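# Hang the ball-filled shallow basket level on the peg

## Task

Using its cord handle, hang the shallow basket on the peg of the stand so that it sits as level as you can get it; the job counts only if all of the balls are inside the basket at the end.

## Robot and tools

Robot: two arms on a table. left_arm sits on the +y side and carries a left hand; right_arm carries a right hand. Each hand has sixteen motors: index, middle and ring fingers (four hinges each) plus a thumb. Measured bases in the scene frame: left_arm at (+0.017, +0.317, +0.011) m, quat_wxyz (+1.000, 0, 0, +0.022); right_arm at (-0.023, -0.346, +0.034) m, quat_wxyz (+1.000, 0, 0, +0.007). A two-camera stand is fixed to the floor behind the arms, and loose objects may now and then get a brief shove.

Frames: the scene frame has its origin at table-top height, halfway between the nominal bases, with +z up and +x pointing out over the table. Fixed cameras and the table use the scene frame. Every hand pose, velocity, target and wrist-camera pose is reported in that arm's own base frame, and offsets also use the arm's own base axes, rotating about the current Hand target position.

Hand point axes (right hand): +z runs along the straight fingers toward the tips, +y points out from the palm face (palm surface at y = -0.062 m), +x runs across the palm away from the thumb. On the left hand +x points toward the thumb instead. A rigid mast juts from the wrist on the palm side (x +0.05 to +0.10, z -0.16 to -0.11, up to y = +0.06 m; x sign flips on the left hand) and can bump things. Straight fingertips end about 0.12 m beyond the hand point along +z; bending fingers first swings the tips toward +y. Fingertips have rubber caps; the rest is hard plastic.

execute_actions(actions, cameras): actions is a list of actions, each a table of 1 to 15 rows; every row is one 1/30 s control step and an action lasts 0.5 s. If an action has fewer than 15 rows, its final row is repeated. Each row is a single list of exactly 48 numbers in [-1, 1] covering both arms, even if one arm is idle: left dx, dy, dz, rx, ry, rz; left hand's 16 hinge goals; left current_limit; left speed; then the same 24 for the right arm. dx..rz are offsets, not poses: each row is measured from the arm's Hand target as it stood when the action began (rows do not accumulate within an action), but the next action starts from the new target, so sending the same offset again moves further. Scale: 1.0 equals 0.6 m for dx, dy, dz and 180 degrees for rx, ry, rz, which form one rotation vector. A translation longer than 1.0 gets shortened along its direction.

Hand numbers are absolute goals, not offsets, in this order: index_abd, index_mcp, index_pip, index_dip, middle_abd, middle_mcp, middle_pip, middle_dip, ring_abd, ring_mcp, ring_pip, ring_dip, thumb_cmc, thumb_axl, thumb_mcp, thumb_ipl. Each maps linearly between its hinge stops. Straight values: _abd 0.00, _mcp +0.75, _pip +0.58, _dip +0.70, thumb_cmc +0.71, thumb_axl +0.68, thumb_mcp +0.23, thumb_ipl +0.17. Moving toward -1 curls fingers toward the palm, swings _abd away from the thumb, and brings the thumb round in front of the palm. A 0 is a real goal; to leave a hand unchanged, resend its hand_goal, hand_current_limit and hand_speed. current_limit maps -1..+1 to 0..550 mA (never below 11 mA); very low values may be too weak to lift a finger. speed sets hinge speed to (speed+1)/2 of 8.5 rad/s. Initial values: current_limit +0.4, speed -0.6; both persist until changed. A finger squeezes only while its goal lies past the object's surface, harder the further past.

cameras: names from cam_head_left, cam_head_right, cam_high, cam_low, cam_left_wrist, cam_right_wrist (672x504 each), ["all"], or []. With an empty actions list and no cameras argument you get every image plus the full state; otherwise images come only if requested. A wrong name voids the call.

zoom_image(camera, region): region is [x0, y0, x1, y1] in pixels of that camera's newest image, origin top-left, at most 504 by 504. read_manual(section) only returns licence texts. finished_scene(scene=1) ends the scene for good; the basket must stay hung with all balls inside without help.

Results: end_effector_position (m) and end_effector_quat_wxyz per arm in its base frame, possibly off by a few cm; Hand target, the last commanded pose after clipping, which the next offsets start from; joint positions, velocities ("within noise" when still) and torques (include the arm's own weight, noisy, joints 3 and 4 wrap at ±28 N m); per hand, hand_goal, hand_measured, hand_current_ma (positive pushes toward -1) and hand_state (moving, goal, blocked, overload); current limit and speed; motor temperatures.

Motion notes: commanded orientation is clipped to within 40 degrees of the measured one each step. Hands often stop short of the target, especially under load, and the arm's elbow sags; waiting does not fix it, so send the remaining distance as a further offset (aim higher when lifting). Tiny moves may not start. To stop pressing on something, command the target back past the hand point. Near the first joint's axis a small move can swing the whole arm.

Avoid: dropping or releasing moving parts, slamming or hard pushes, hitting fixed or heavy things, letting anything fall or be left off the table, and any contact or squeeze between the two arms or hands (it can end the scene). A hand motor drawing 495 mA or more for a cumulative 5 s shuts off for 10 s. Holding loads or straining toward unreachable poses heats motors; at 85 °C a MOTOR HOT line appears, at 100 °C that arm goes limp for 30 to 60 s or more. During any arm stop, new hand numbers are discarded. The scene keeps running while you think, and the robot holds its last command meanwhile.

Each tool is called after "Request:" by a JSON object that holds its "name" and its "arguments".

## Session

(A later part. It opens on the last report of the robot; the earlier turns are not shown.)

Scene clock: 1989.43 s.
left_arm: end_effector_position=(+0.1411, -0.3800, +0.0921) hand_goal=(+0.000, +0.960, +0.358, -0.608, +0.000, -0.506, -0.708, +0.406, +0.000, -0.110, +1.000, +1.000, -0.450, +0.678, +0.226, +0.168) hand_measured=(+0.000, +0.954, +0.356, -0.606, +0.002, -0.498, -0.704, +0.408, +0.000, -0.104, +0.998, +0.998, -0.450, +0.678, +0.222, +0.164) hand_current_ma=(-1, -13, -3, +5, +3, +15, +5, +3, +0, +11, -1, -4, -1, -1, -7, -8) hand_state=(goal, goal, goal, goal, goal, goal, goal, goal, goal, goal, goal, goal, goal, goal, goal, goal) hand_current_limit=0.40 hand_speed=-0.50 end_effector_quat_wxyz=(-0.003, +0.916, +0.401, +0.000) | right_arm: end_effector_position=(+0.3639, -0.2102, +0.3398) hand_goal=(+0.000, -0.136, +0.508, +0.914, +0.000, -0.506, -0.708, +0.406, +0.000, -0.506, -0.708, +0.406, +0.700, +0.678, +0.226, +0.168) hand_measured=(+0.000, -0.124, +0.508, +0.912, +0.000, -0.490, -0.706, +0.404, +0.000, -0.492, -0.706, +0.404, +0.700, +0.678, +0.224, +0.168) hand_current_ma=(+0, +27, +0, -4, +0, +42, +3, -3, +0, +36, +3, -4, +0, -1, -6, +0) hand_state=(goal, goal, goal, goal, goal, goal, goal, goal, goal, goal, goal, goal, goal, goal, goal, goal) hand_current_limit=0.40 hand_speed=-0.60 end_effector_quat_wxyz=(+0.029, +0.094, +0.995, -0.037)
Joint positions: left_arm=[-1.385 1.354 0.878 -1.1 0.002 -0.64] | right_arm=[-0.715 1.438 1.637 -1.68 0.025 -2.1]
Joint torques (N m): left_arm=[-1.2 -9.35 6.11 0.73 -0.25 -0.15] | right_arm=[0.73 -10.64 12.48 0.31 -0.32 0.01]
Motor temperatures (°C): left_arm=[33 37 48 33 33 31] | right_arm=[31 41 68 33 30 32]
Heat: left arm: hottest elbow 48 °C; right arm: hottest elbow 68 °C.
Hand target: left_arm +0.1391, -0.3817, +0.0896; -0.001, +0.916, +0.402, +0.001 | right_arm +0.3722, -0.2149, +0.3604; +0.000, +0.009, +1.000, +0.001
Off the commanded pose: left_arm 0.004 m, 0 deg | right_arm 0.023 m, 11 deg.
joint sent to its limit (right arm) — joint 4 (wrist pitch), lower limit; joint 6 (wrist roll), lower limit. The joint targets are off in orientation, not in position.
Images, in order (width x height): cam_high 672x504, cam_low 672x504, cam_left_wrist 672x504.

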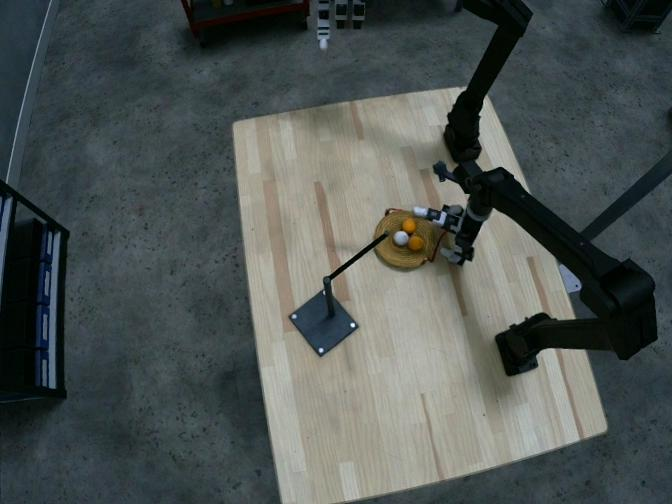

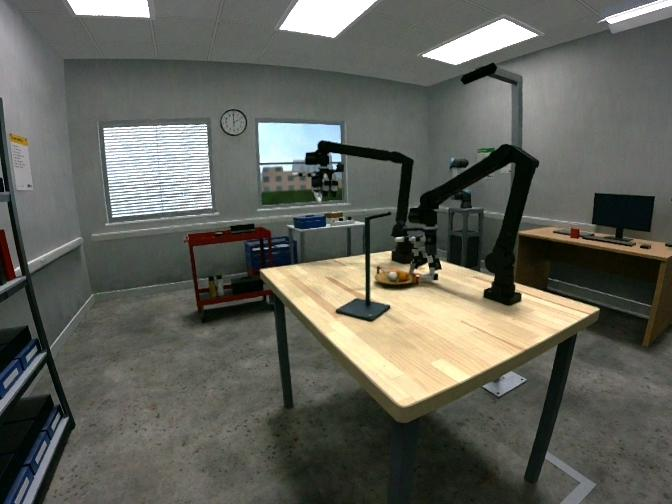

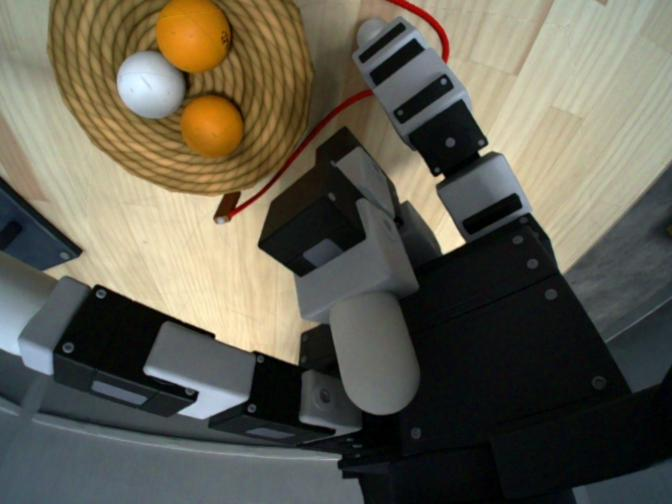

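Request:
{"name": "execute_actions", "arguments": {"actions": [[[-0.034,-0.017,-0.014,0,0,0,0,0.959,0.358,-0.609,0,-0.507,-0.708,0.406,0,-0.11,1,1,-0.45,0.677,0.226,0.168,0.4,-0.5,0,0,0,0,0,0,0,-0.137,0.508,0.913,0,-0.507,-0.708,0.406,0,-0.507,-0.708,0.406,0.7,0.678,0.226,0.168,0.4,-0.6]],[[-0.034,-0.017,0,0,0,0,0,0.959,0.358,-0.609,0,-0.507,-0.708,0.406,0,-0.11,1,1,-0.45,0.677,0.226,0.168,0.4,-0.5,0,0,0,0,0,0,0,-0.137,0.508,0.913,0,-0.507,-0.708,0.406,0,-0.507,-0.708,0.406,0.7,0.678,0.226,0.168,0.4,-0.6]]], "cameras": ["cam_high", "cam_low", "cam_left_wrist"]}}

Request:
{"name": "zoom_image", "arguments": {"camera": "cam_high", "region": [350, 180, 490, 300]}}

Request:
{"name": "zoom_image", "arguments": {"camera": "cam_low", "region": [370, 220, 460, 310]}}

Request:
{"name": "zoom_image", "arguments": {"camera": "cam_left_wrist", "region": [200, 0, 500, 220]}}

Scene clock: 2015.33 s.
left_arm: end_effector_position=(+0.1016, -0.3901, +0.0797) hand_goal=(+0.000, +0.960, +0.358, -0.608, +0.000, -0.506, -0.708, +0.406, +0.000, -0.110, +1.000, +1.000, -0.450, +0.678, +0.226, +0.168) hand_measured=(+0.000, +0.954, +0.356, -0.606, +0.002, -0.498, -0.704, +0.408, +0.010, -0.128, +0.990, +0.996, -0.450, +0.678, +0.222, +0.164) hand_current_ma=(-1, -13, -3, +5, +3, +15, +5, +3, +20, -50, -22, -7, -1, -1, -7, -8) hand_state=(goal, goal, goal, goal, goal, goal, goal, goal, goal, goal, goal, goal, goal, goal, goal, goal) hand_current_limit=0.40 hand_speed=-0.50 end_effector_quat_wxyz=(-0.006, +0.915, +0.404, +0.004) | right_arm: end_effector_position=(+0.3639, -0.2102, +0.3398) hand_goal=(+0.000, -0.136, +0.508, +0.914, +0.000, -0.506, -0.708, +0.406, +0.000, -0.506, -0.708, +0.406, +0.700, +0.678, +0.226, +0.168) hand_measured=(+0.000, -0.124, +0.508, +0.912, +0.000, -0.490, -0.706, +0.404, +0.000, -0.492, -0.706, +0.404, +0.700, +0.678, +0.224, +0.168) hand_current_ma=(+0, +27, +0, -4, +0, +42, +3, -3, +0, +36, +3, -4, +0, -1, -6, +0) hand_state=(goal, goal, goal, goal, goal, goal, goal, goal, goal, goal, goal, goal, goal, goal, goal, goal) hand_current_limit=0.40 hand_speed=-0.60 end_effector_quat_wxyz=(+0.029, +0.094, +0.995, -0.037)
Joint positions: left_arm=[-1.504 1.392 0.878 -1.072 -0.003 -0.764] | right_arm=[-0.715 1.438 1.637 -1.68 0.025 -2.1]
Joint torques (N m): left_arm=[-1.61 -8.29 8.05 0.54 -0.05 -0.09] | right_arm=[0.73 -10.46 12.45 0.25 -0.32 0.02]
Motor temperatures (°C): left_arm=[33 37 49 33 33 31] | right_arm=[30 41 68 33 30 32]
Heat: left arm: hottest elbow 49 °C; right arm: hottest elbow 68 °C.
Hand target: left_arm +0.0982, -0.4022, +0.0811; -0.001, +0.916, +0.402, +0.001 | right_arm +0.3722, -0.2149, +0.3604; +0.000, +0.009, +1.000, +0.001
Off the commanded pose: left_arm 0.013 m, 1 deg | right_arm 0.023 m, 11 deg.
joint sent to its limit (right arm) — joint 4 (wrist pitch), lower limit; joint 6 (wrist roll), lower limit. The joint targets are off in orientation, not in position.
Images, in order (width x height): cam_high 672x504, cam_low 672x504, cam_left_wrist 672x504.

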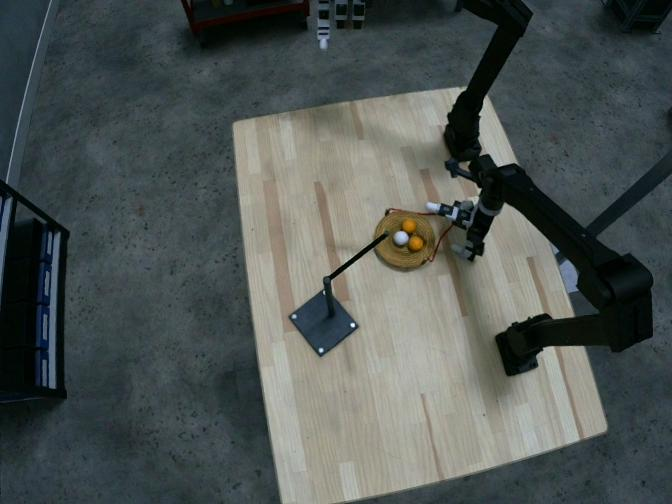

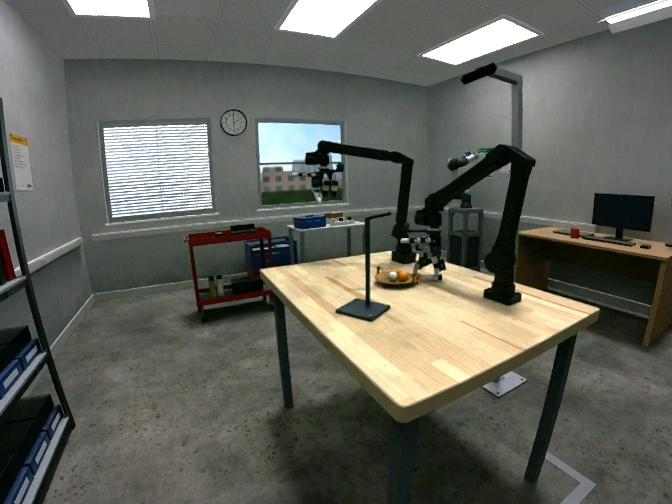

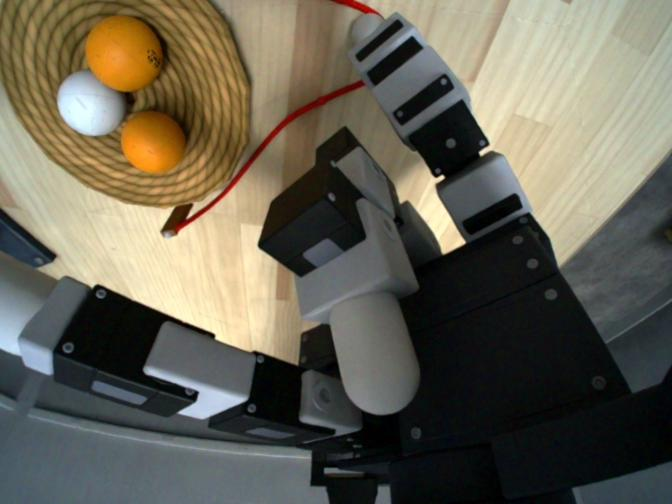

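Scaled by 3.600 from the camera's 672x504 image, which has a finer 960x720 frame.

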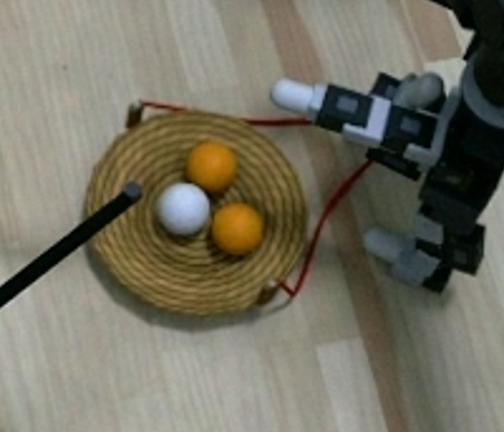

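Scaled by 5.600 from the camera's 672x504 image, which has a finer 960x720 frame.

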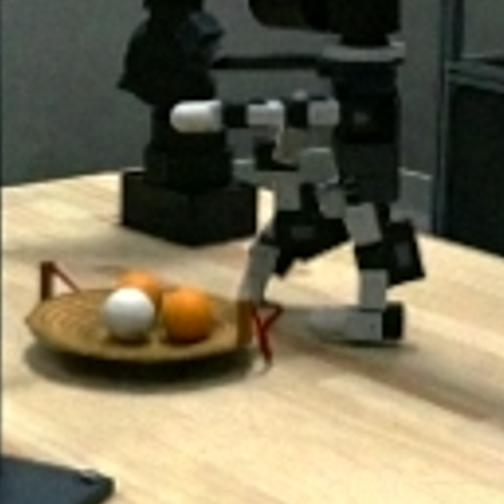

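Scaled by 1.680 from the camera's 672x504 image, which has a finer 960x720 frame.

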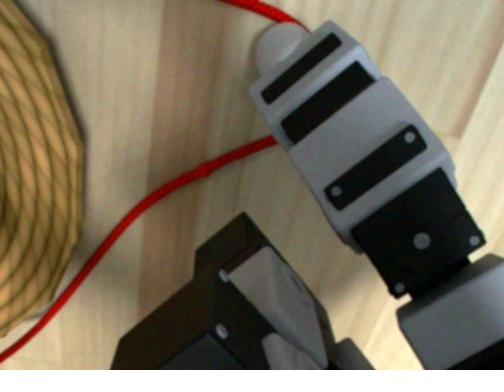

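Request:
{"name": "execute_actions", "arguments": {"actions": []}}

Scene clock: 2044.47 s.
left_arm: end_effector_position=(+0.1016, -0.3901, +0.0797) hand_goal=(+0.000, +0.960, +0.358, -0.608, +0.000, -0.506, -0.708, +0.406, +0.000, -0.110, +1.000, +1.000, -0.450, +0.678, +0.226, +0.168) hand_measured=(+0.000, +0.954, +0.356, -0.606, +0.002, -0.498, -0.704, +0.408, +0.010, -0.128, +0.990, +0.996, -0.450, +0.678, +0.222, +0.164) hand_current_ma=(-1, -13, -3, +5, +3, +15, +5, +3, +20, -50, -22, -7, -1, -1, -7, -8) hand_state=(goal, goal, goal, goal, goal, goal, goal, goal, goal, goal, goal, goal, goal, goal, goal, goal) hand_current_limit=0.40 hand_speed=-0.50 end_effector_quat_wxyz=(-0.006, +0.915, +0.404, +0.004) | right_arm: end_effector_position=(+0.3639, -0.2102, +0.3398) hand_goal=(+0.000, -0.136, +0.508, +0.914, +0.000, -0.506, -0.708, +0.406, +0.000, -0.506, -0.708, +0.406, +0.700, +0.678, +0.226, +0.168) hand_measured=(+0.000, -0.124, +0.508, +0.912, +0.000, -0.490, -0.706, +0.404, +0.000, -0.492, -0.706, +0.404, +0.700, +0.678, +0.224, +0.168) hand_current_ma=(+0, +27, +0, -4, +0, +42, +3, -3, +0, +36, +3, -4, +0, -1, -6, +0) hand_state=(goal, goal, goal, goal, goal, goal, goal, goal, goal, goal, goal, goal, goal, goal, goal, goal) hand_current_limit=0.40 hand_speed=-0.60 end_effector_quat_wxyz=(+0.029, +0.094, +0.995, -0.037)
Joint positions: left_arm=[-1.504 1.392 0.878 -1.072 -0.003 -0.765] | right_arm=[-0.715 1.438 1.637 -1.68 0.025 -2.1]
Joint velocities: within noise
Joint torques (N m): left_arm=[-1.55 -8.35 8.03 0.62 -0.05 -0.1] | right_arm=[0.62 -10.64 12.46 0.25 -0.33 0.01]
Motor temperatures (°C): left_arm=[33 37 52 33 32 31] | right_arm=[30 41 68 33 30 32]
Heat: left arm: hottest elbow 52 °C; right arm: hottest elbow 68 °C.
Hand target: left_arm +0.0982, -0.4022, +0.0811; -0.001, +0.916, +0.402, +0.001 | right_arm +0.3722, -0.2149, +0.3604; +0.000, +0.009, +1.000, +0.001
Off the commanded pose: left_arm 0.013 m, 1 deg | right_arm 0.023 m, 11 deg.

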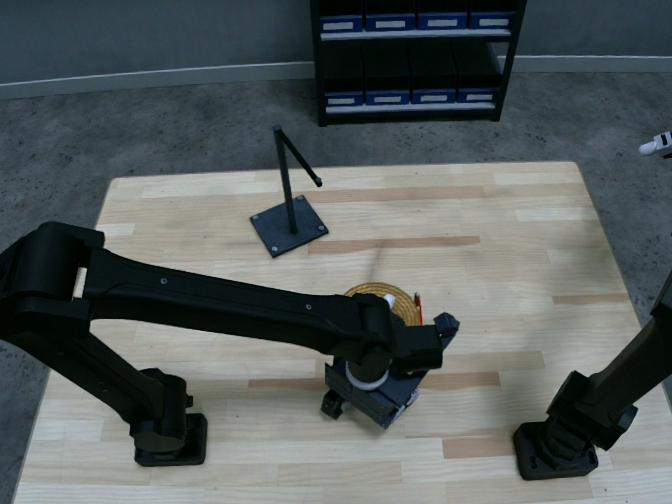

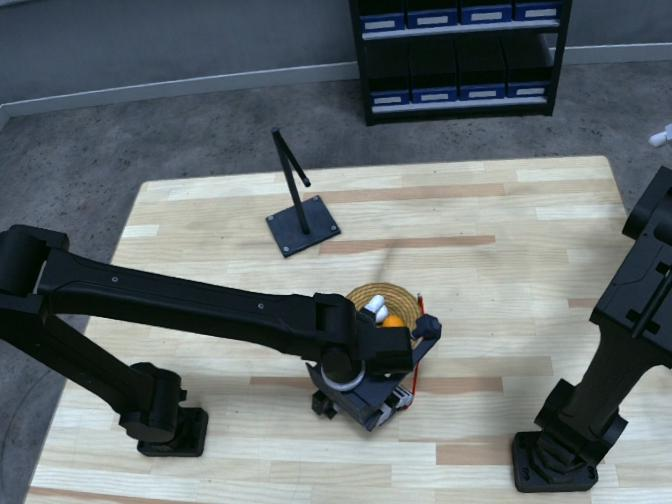

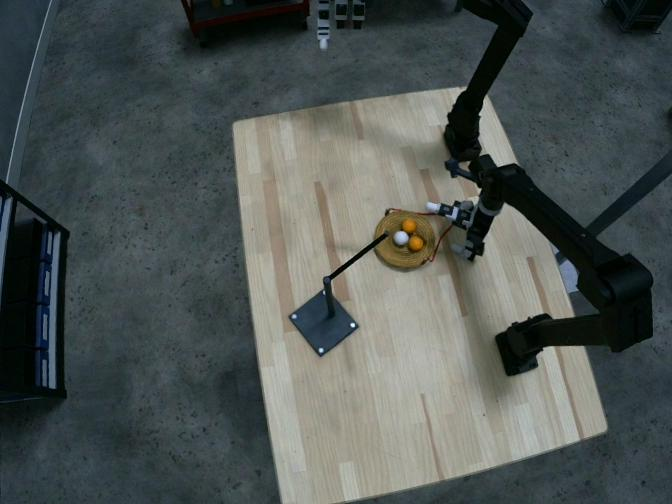

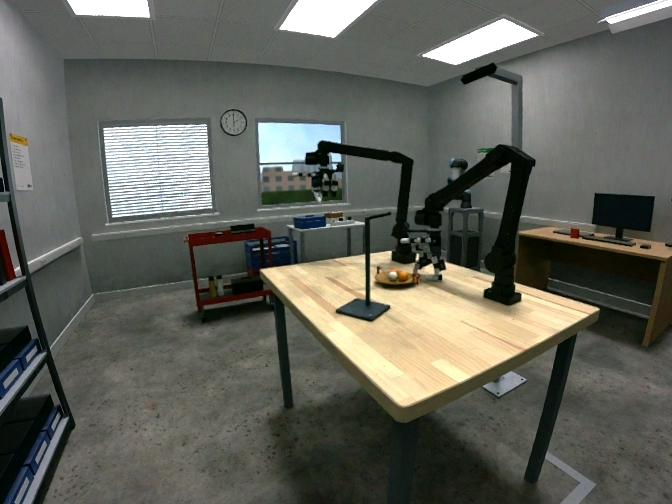

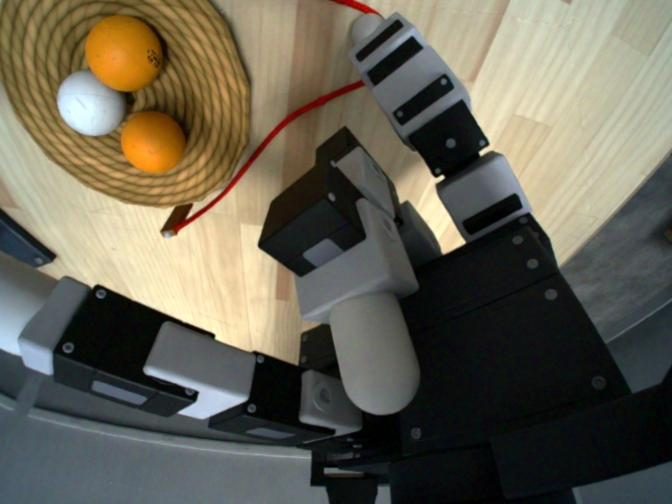

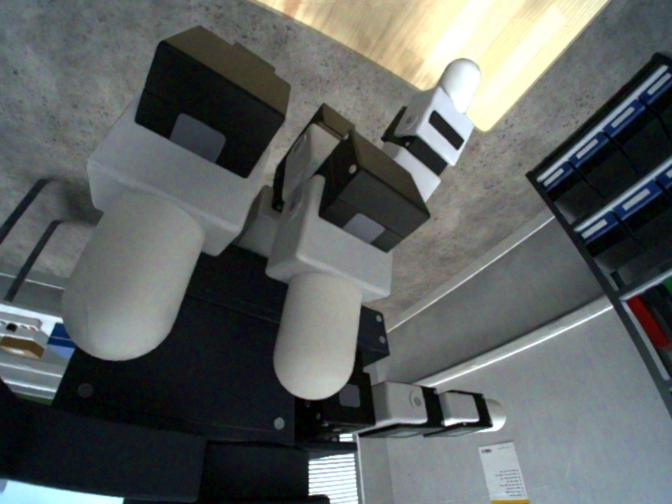

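Request:
{"name": "execute_actions", "arguments": {"actions": [[[-0.019,-0.007,0,0,0,0,0,0.959,0.358,-0.609,0,-0.507,-0.708,0.406,0,-0.11,1,1,-0.45,0.677,0.226,0.168,0.4,-0.5,0,0,0,0,0,0,0,-0.137,0.508,0.913,0,-0.507,-0.708,0.406,0,-0.507,-0.708,0.406,0.7,0.678,0.226,0.168,0.4,-0.6]],[[-0.019,-0.007,0,0,0,0,0,0.959,0.358,-0.609,0,-0.507,-0.708,0.406,0,-0.11,1,1,-0.45,0.677,0.226,0.168,0.4,-0.5,0,0,0,0,0,0,0,-0.137,0.508,0.913,0,-0.507,-0.708,0.406,0,-0.507,-0.708,0.406,0.7,0.678,0.226,0.168,0.4,-0.6]]], "cameras": ["cam_left_wrist","cam_high","cam_head_left","cam_head_right"]}}

Scene clock: 2053.50 s.
left_arm: end_effector_position=(+0.0826, -0.3909, +0.0766) hand_goal=(+0.000, +0.960, +0.358, -0.608, +0.000, -0.506, -0.708, +0.406, +0.000, -0.110, +1.000, +1.000, -0.450, +0.678, +0.226, +0.168) hand_measured=(+0.000, +0.954, +0.356, -0.606, +0.002, -0.498, -0.704, +0.408, +0.022, -0.154, +0.976, +0.988, -0.450, +0.678, +0.222, +0.164) hand_current_ma=(-1, -13, -3, +5, +3, +15, +5, +3, +48, -143, -62, -26, -1, -1, -7, -8) hand_state=(goal, goal, goal, goal, goal, goal, goal, goal, blocked, blocked, blocked, goal, goal, goal, goal, goal) hand_current_limit=0.40 hand_speed=-0.50 end_effector_quat_wxyz=(-0.009, +0.913, +0.409, +0.009) | right_arm: end_effector_position=(+0.3639, -0.2102, +0.3398) hand_goal=(+0.000, -0.136, +0.508, +0.914, +0.000, -0.506, -0.708, +0.406, +0.000, -0.506, -0.708, +0.406, +0.700, +0.678, +0.226, +0.168) hand_measured=(+0.000, -0.124, +0.508, +0.912, +0.000, -0.490, -0.706, +0.404, +0.000, -0.492, -0.706, +0.404, +0.700, +0.678, +0.224, +0.168) hand_current_ma=(+0, +27, +0, -4, +0, +42, +3, -3, +0, +36, +3, -4, +0, -1, -6, +0) hand_state=(goal, goal, goal, goal, goal, goal, goal, goal, goal, goal, goal, goal, goal, goal, goal, goal) hand_current_limit=0.40 hand_speed=-0.60 end_effector_quat_wxyz=(+0.029, +0.094, +0.995, -0.037)
Joint positions: left_arm=[-1.563 1.405 0.882 -1.071 -0.01 -0.834] | right_arm=[-0.715 1.438 1.637 -1.68 0.025 -2.1]
Joint torques (N m): left_arm=[-1.61 -8.06 9.25 0.44 0.16 -0.01] | right_arm=[0.67 -10.7 12.49 0.24 -0.32 0.01]
Motor temperatures (°C): left_arm=[33 37 52 33 32 31] | right_arm=[30 41 68 33 30 32]
Heat: left arm: hottest elbow 52 °C; right arm: hottest elbow 68 °C.
Hand target: left_arm +0.0755, -0.4107, +0.0812; -0.001, +0.916, +0.402, +0.001 | right_arm +0.3722, -0.2149, +0.3604; +0.000, +0.009, +1.000, +0.001
Off the commanded pose: left_arm 0.021 m, 2 deg | right_arm 0.023 m, 11 deg.
joint sent to its limit (right arm) — joint 4 (wrist pitch), lower limit; joint 6 (wrist roll), lower limit. The joint targets are off in orientation, not in position.
Images, in order (width x height): cam_head_left 672x504, cam_head_right 672x504, cam_high 672x504, cam_left_wrist 672x504.

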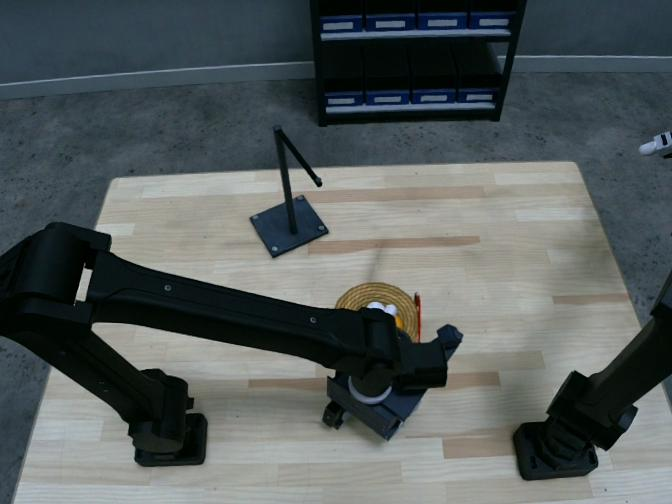

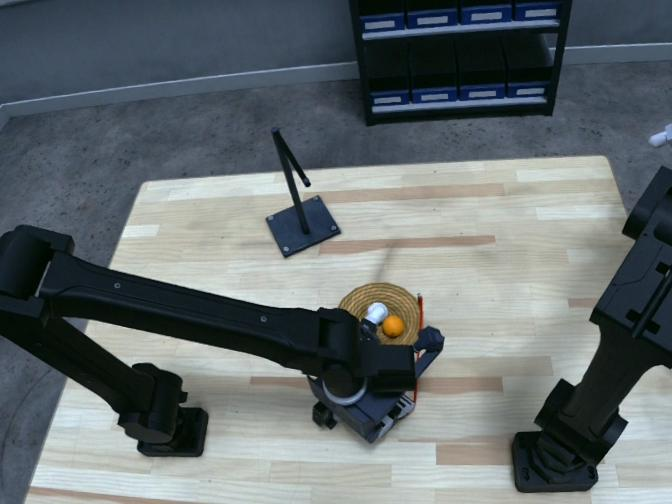

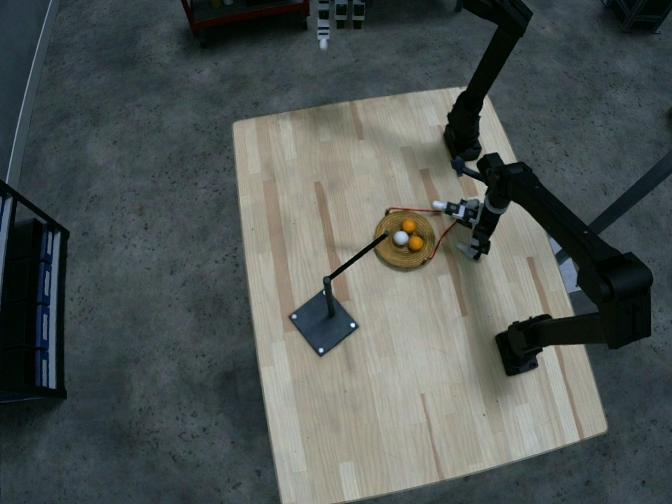

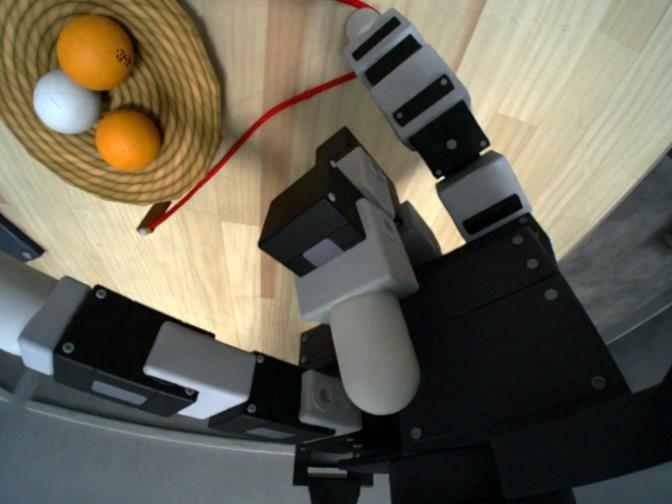

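Request:
{"name": "zoom_image", "arguments": {"camera": "cam_high", "region": [360, 170, 510, 290]}}

Request:
{"name": "zoom_image", "arguments": {"camera": "cam_low", "region": [360, 210, 480, 310]}}

Scaled by 3.360 from the camera's 672x504 image, which has a finer 960x720 frame.

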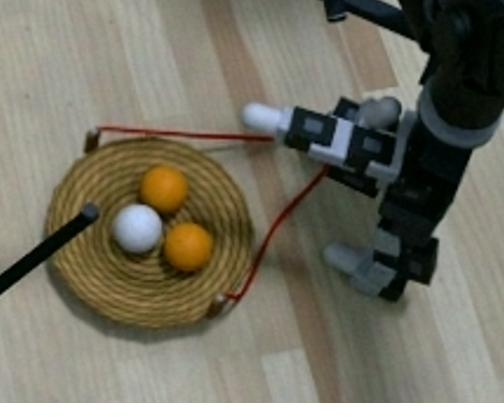

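This scene's latest camera images include none from cam_low. They are from: cam_head_left, cam_head_right, cam_high, cam_left_wrist. cam_low's image comes with the result of a call that names it in "cameras".

Request:
{"name": "execute_actions", "arguments": {"actions": [[[0,0,0.011,0,0,0,0,0.959,0.358,-0.609,0,-0.507,-0.708,0.406,0,-0.11,1,1,-0.45,0.677,0.226,0.168,0.4,-0.5,0,0,0,0,0,0,0,-0.137,0.508,0.913,0,-0.507,-0.708,0.406,0,-0.507,-0.708,0.406,0.7,0.678,0.226,0.168,0.4,-0.6]],[[-0.015,-0.004,0,0,0,0,0,0.959,0.358,-0.609,0,-0.507,-0.708,0.406,0,-0.11,1,1,-0.45,0.677,0.226,0.168,0.4,-0.5,0,0,0,0,0,0,0,-0.137,0.508,0.913,0,-0.507,-0.708,0.406,0,-0.507,-0.708,0.406,0.7,0.678,0.226,0.168,0.4,-0.6]]], "cameras": ["cam_left_wrist","cam_high","cam_low"]}}

Request:
{"name": "zoom_image", "arguments": {"camera": "cam_high", "region": [360, 170, 510, 290]}}

Request:
{"name": "zoom_image", "arguments": {"camera": "cam_low", "region": [360, 210, 480, 310]}}

Scene clock: 2074.97 s.
left_arm: end_effector_position=(+0.0720, -0.3956, +0.0783) hand_goal=(+0.000, +0.960, +0.358, -0.608, +0.000, -0.506, -0.708, +0.406, +0.000, -0.110, +1.000, +1.000, -0.450, +0.678, +0.226, +0.168) hand_measured=(+0.000, +0.954, +0.356, -0.606, +0.002, -0.498, -0.704, +0.408, +0.022, -0.142, +0.978, +0.988, -0.450, +0.678, +0.222, +0.164) hand_current_ma=(-1, -13, -3, +5, +3, +15, +5, +3, +48, -95, -56, -26, -1, -1, -7, -8) hand_state=(goal, goal, goal, goal, goal, goal, goal, goal, blocked, blocked, blocked, goal, goal, goal, goal, goal) hand_current_limit=0.40 hand_speed=-0.50 end_effector_quat_wxyz=(-0.007, +0.914, +0.405, +0.007) | right_arm: end_effector_position=(+0.3639, -0.2102, +0.3398) hand_goal=(+0.000, -0.136, +0.508, +0.914, +0.000, -0.506, -0.708, +0.406, +0.000, -0.506, -0.708, +0.406, +0.700, +0.678, +0.226, +0.168) hand_measured=(+0.000, -0.124, +0.508, +0.912, +0.000, -0.490, -0.706, +0.404, +0.000, -0.492, -0.706, +0.404, +0.700, +0.678, +0.224, +0.168) hand_current_ma=(+0, +27, +0, -4, +0, +42, +3, -3, +0, +36, +3, -4, +0, -1, -6, +0) hand_state=(goal, goal, goal, goal, goal, goal, goal, goal, goal, goal, goal, goal, goal, goal, goal, goal) hand_current_limit=0.40 hand_speed=-0.60 end_effector_quat_wxyz=(+0.029, +0.094, +0.995, -0.037)
Joint positions: left_arm=[-1.591 1.41 0.892 -1.071 -0.008 -0.853] | right_arm=[-0.715 1.438 1.637 -1.68 0.025 -2.1]
Joint torques (N m): left_arm=[-1.38 -8.82 9.74 -0.28 0.08 -0.09] | right_arm=[0.73 -10.58 12.46 0.23 -0.32 0.01]
Motor temperatures (°C): left_arm=[33 37 51 33 32 31] | right_arm=[30 41 68 33 30 32]
Heat: left arm: hottest elbow 51 °C; right arm: hottest elbow 68 °C.
Hand target: left_arm +0.0664, -0.4130, +0.0878; -0.001, +0.916, +0.402, +0.001 | right_arm +0.3722, -0.2149, +0.3604; +0.000, +0.009, +1.000, +0.001
Off the commanded pose: left_arm 0.021 m, 1 deg | right_arm 0.023 m, 11 deg.
joint sent to its limit (right arm) — joint 4 (wrist pitch), lower limit; joint 6 (wrist roll), lower limit. The joint targets are off in orientation, not in position.
Images, in order (width x height): cam_high 672x504, cam_low 672x504, cam_left_wrist 672x504.

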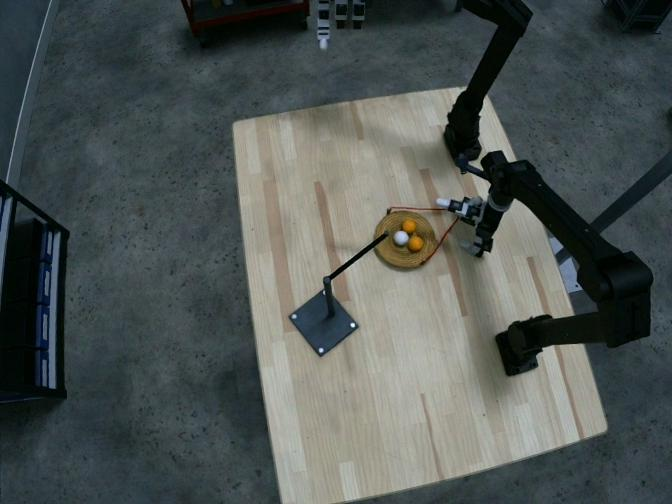

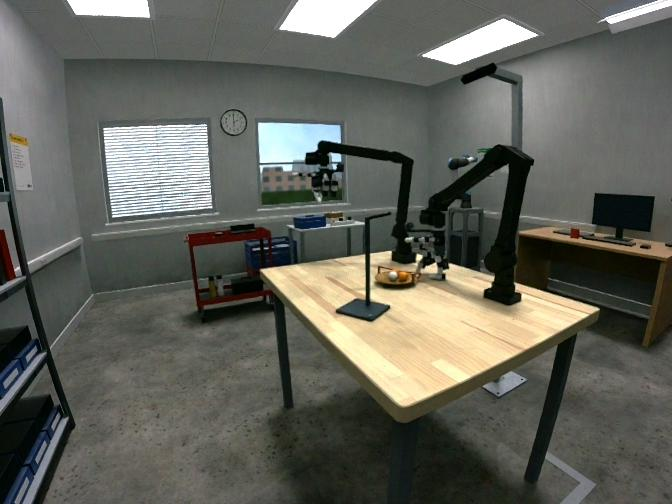

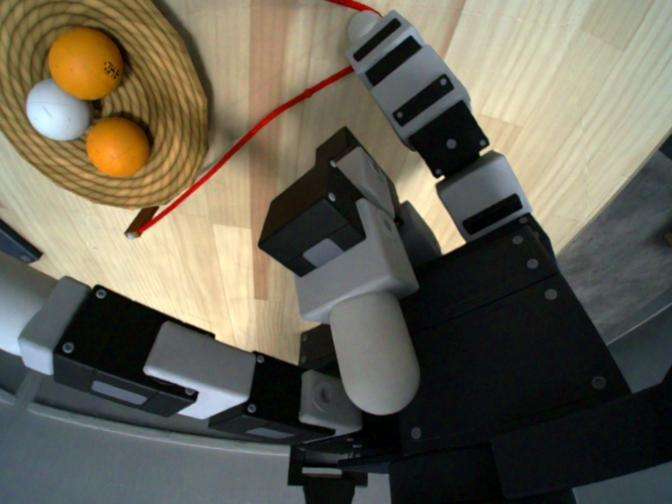

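Scaled by 3.360 from the camera's 672x504 image, which has a finer 960x720 frame.

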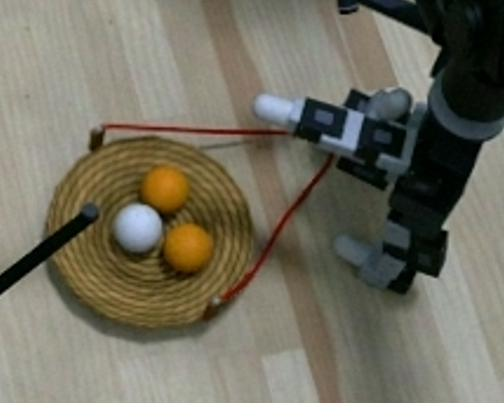

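Scaled by 4.200 from the camera's 672x504 image, which has a finer 960x720 frame.

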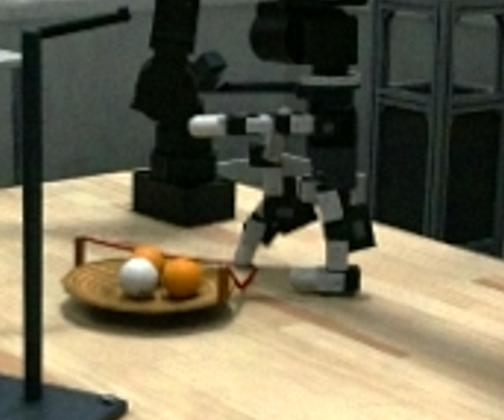

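Request:
{"name": "zoom_image", "arguments": {"camera": "cam_low", "region": [400, 240, 460, 290]}}

Request:
{"name": "zoom_image", "arguments": {"camera": "cam_left_wrist", "region": [100, 0, 460, 270]}}

Scaled by 8.400 from the camera's 672x504 image, which has a finer 960x720 frame.

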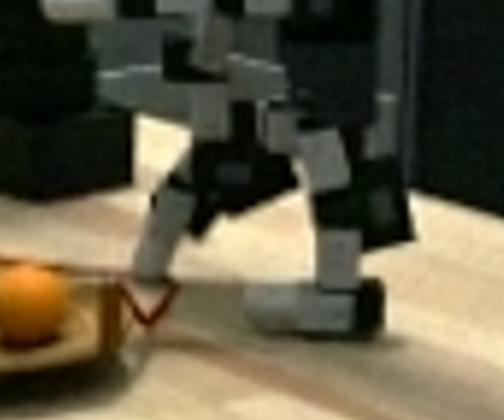

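Scaled by 1.400 from the camera's 672x504 image, which has a finer 960x720 frame.

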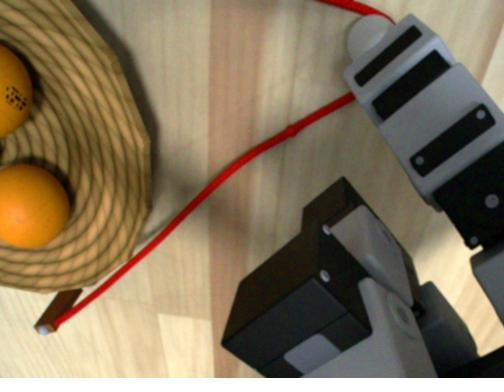

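Request:
{"name": "execute_actions", "arguments": {"actions": [[[0,0,0.01,0,0,0,0,0.959,0.358,-0.609,0,-0.507,-0.708,0.406,0,-0.11,1,1,-0.45,0.677,0.226,0.168,0.4,-0.5,0,0,0,0,0,0,0,-0.137,0.508,0.913,0,-0.507,-0.708,0.406,0,-0.507,-0.708,0.406,0.7,0.678,0.226,0.168,0.4,-0.6]]], "cameras": ["cam_left_wrist","cam_high","cam_low"]}}

Request:
{"name": "zoom_image", "arguments": {"camera": "cam_low", "region": [400, 240, 460, 290]}}

Request:
{"name": "zoom_image", "arguments": {"camera": "cam_left_wrist", "region": [100, 0, 460, 270]}}

Scene clock: 2123.47 s.
left_arm: end_effector_position=(+0.0718, -0.3950, +0.0805) hand_goal=(+0.000, +0.960, +0.358, -0.608, +0.000, -0.506, -0.708, +0.406, +0.000, -0.110, +1.000, +1.000, -0.450, +0.678, +0.226, +0.168) hand_measured=(+0.000, +0.954, +0.356, -0.606, +0.002, -0.498, -0.704, +0.408, +0.008, -0.128, +0.982, +0.988, -0.450, +0.678, +0.222, +0.164) hand_current_ma=(-1, -13, -3, +5, +3, +15, +5, +3, +14, -48, -42, -26, -1, -1, -7, -8) hand_state=(goal, goal, goal, goal, goal, goal, goal, goal, goal, goal, goal, goal, goal, goal, goal, goal) hand_current_limit=0.40 hand_speed=-0.50 end_effector_quat_wxyz=(-0.011, +0.914, +0.405, +0.009) | right_arm: end_effector_position=(+0.3639, -0.2102, +0.3398) hand_goal=(+0.000, -0.136, +0.508, +0.914, +0.000, -0.506, -0.708, +0.406, +0.000, -0.506, -0.708, +0.406, +0.700, +0.678, +0.226, +0.168) hand_measured=(+0.000, -0.124, +0.508, +0.912, +0.000, -0.490, -0.706, +0.404, +0.000, -0.492, -0.706, +0.404, +0.700, +0.678, +0.224, +0.168) hand_current_ma=(+0, +27, +0, -4, +0, +42, +3, -3, +0, +36, +3, -4, +0, -1, -6, +0) hand_state=(goal, goal, goal, goal, goal, goal, goal, goal, goal, goal, goal, goal, goal, goal, goal, goal) hand_current_limit=0.40 hand_speed=-0.60 end_effector_quat_wxyz=(+0.029, +0.094, +0.995, -0.037)
Joint positions: left_arm=[-1.591 1.41 0.9 -1.088 -0.006 -0.853] | right_arm=[-0.715 1.438 1.637 -1.68 0.025 -2.1]
Joint torques (N m): left_arm=[-1.2 -9.64 9.77 -0.25 0.01 -0.06] | right_arm=[0.73 -10.7 12.52 0.2 -0.32 0.02]
Motor temperatures (°C): left_arm=[33 37 53 33 32 31] | right_arm=[30 42 69 33 30 32]
Heat: left arm: hottest elbow 53 °C; right arm: hottest elbow 69 °C.
Hand target: left_arm +0.0664, -0.4130, +0.0938; -0.001, +0.916, +0.402, +0.001 | right_arm +0.3722, -0.2149, +0.3604; +0.000, +0.009, +1.000, +0.001
Off the commanded pose: left_arm 0.023 m, 2 deg | right_arm 0.023 m, 11 deg.
joint sent to its limit (right arm) — joint 4 (wrist pitch), lower limit; joint 6 (wrist roll), lower limit. The joint targets are off in orientation, not in position.
Images, in order (width x height): cam_high 672x504, cam_low 672x504, cam_left_wrist 672x504.

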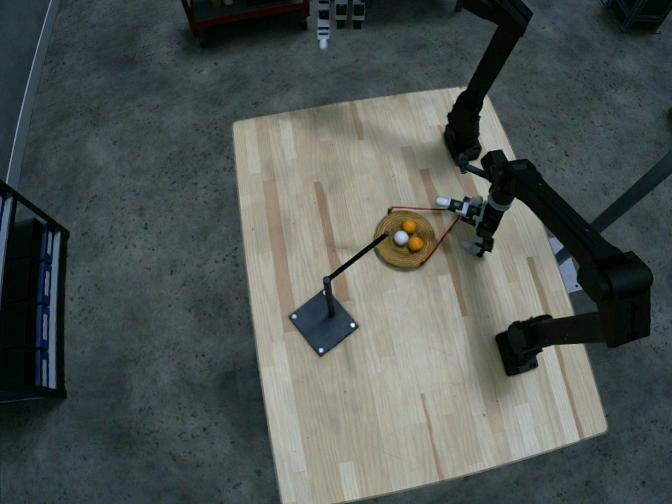

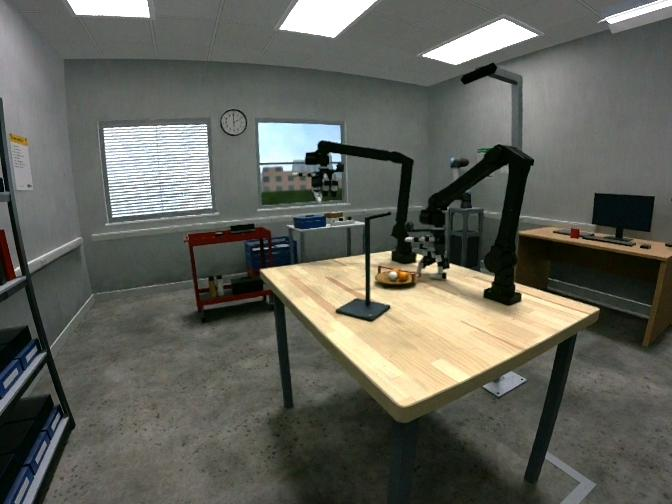

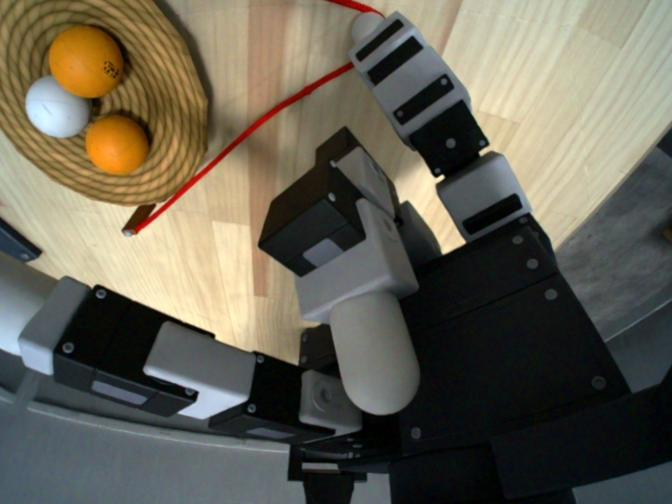

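Scaled by 8.400 from the camera's 672x504 image, which has a finer 960x720 frame.

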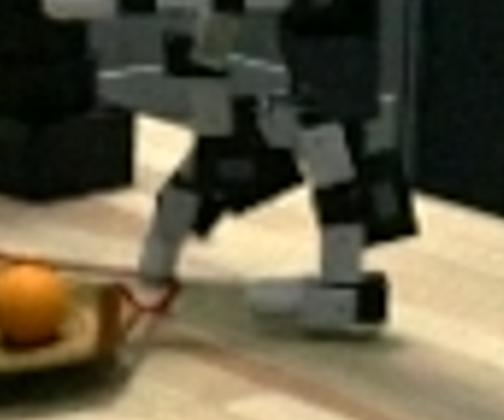

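Scaled by 1.400 from the camera's 672x504 image, which has a finer 960x720 frame.

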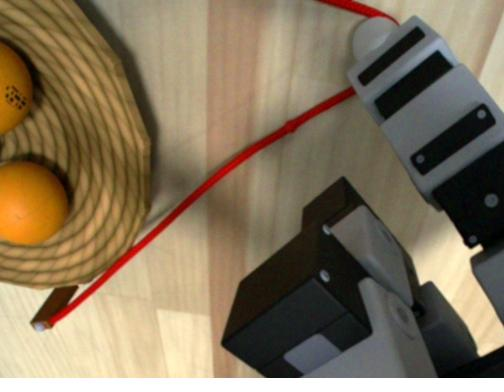

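Request:
{"name": "execute_actions", "arguments": {"actions": [[[-0.016,-0.008,0,0,0,0,0,0.959,0.358,-0.609,0,-0.507,-0.708,0.406,0,-0.11,1,1,-0.45,0.677,0.226,0.168,0.4,-0.5,0,0,0,0,0,0,0,-0.137,0.508,0.913,0,-0.507,-0.708,0.406,0,-0.507,-0.708,0.406,0.7,0.678,0.226,0.168,0.4,-0.6]]], "cameras": ["cam_left_wrist","cam_high","cam_low"]}}

Request:
{"name": "zoom_image", "arguments": {"camera": "cam_low", "region": [400, 240, 460, 290]}}

Request:
{"name": "zoom_image", "arguments": {"camera": "cam_left_wrist", "region": [100, 0, 460, 270]}}

Scene clock: 2130.77 s.
left_arm: end_effector_position=(+0.0622, -0.3988, +0.0817) hand_goal=(+0.000, +0.960, +0.358, -0.608, +0.000, -0.506, -0.708, +0.406, +0.000, -0.110, +1.000, +1.000, -0.450, +0.678, +0.226, +0.168) hand_measured=(+0.000, +0.954, +0.356, -0.606, +0.002, -0.498, -0.704, +0.408, +0.008, -0.122, +0.988, +0.992, -0.450, +0.678, +0.222, +0.164) hand_current_ma=(-1, -13, -3, +5, +3, +15, +5, +3, +14, -26, -25, -17, -1, -1, -7, -8) hand_state=(goal, goal, goal, goal, goal, goal, goal, goal, goal, goal, goal, goal, goal, goal, goal, goal) hand_current_limit=0.40 hand_speed=-0.50 end_effector_quat_wxyz=(-0.011, +0.915, +0.403, +0.009) | right_arm: end_effector_position=(+0.3639, -0.2102, +0.3398) hand_goal=(+0.000, -0.136, +0.508, +0.914, +0.000, -0.506, -0.708, +0.406, +0.000, -0.506, -0.708, +0.406, +0.700, +0.678, +0.226, +0.168) hand_measured=(+0.000, -0.124, +0.508, +0.912, +0.000, -0.490, -0.706, +0.404, +0.000, -0.492, -0.706, +0.404, +0.700, +0.678, +0.224, +0.168) hand_current_ma=(+0, +27, +0, -4, +0, +42, +3, -3, +0, +36, +3, -4, +0, -1, -6, +0) hand_state=(goal, goal, goal, goal, goal, goal, goal, goal, goal, goal, goal, goal, goal, goal, goal, goal) hand_current_limit=0.40 hand_speed=-0.60 end_effector_quat_wxyz=(+0.029, +0.094, +0.995, -0.037)
Joint positions: left_arm=[-1.616 1.418 0.911 -1.091 -0.006 -0.876] | right_arm=[-0.715 1.438 1.637 -1.68 0.025 -2.1]
Joint torques (N m): left_arm=[-1.2 -9.29 10 -0.25 0 -0.09] | right_arm=[0.56 -10.4 12.52 0.21 -0.33 0.02]
Motor temperatures (°C): left_arm=[33 37 54 33 32 31] | right_arm=[30 42 69 33 30 32]
Heat: left arm: hottest elbow 54 °C; right arm: hottest elbow 69 °C.
Hand target: left_arm +0.0568, -0.4180, +0.0938; +0.000, +0.916, +0.402, +0.001 | right_arm +0.3722, -0.2149, +0.3604; +0.000, +0.009, +1.000, +0.001
Off the commanded pose: left_arm 0.023 m, 1 deg | right_arm 0.023 m, 11 deg.
joint sent to its limit (right arm) — joint 4 (wrist pitch), lower limit; joint 6 (wrist roll), lower limit. The joint targets are off in orientation, not in position.
Images, in order (width x height): cam_high 672x504, cam_low 672x504, cam_left_wrist 672x504.

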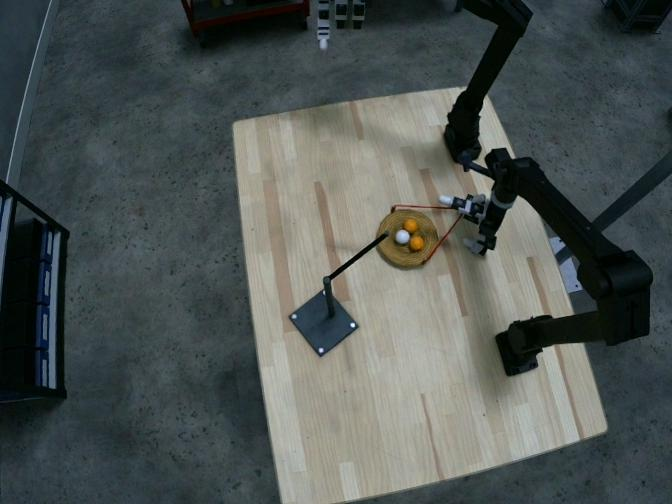

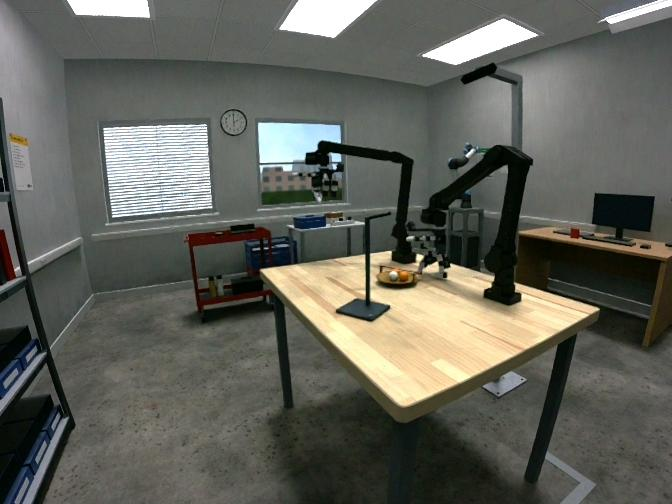

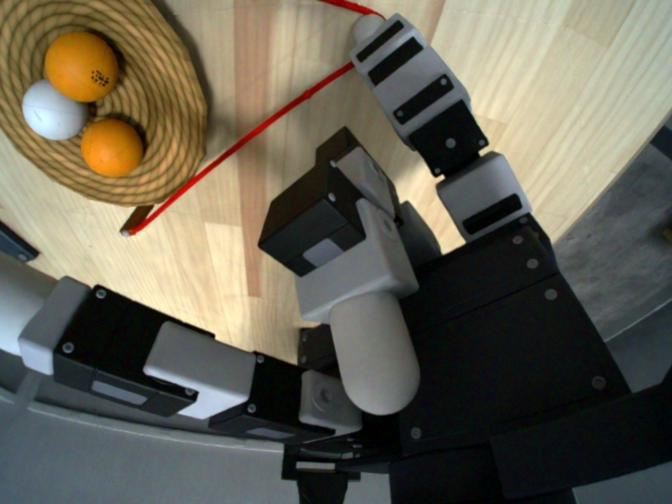

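Scaled by 8.400 from the camera's 672x504 image, which has a finer 960x720 frame.

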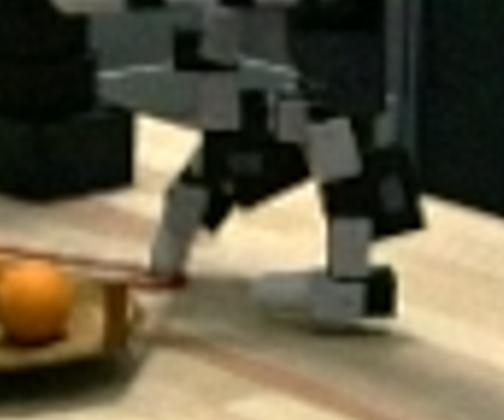

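Scaled by 1.400 from the camera's 672x504 image, which has a finer 960x720 frame.

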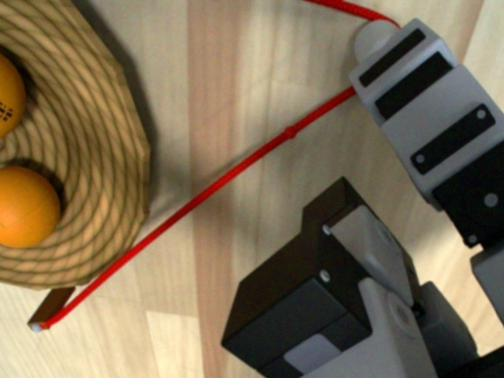

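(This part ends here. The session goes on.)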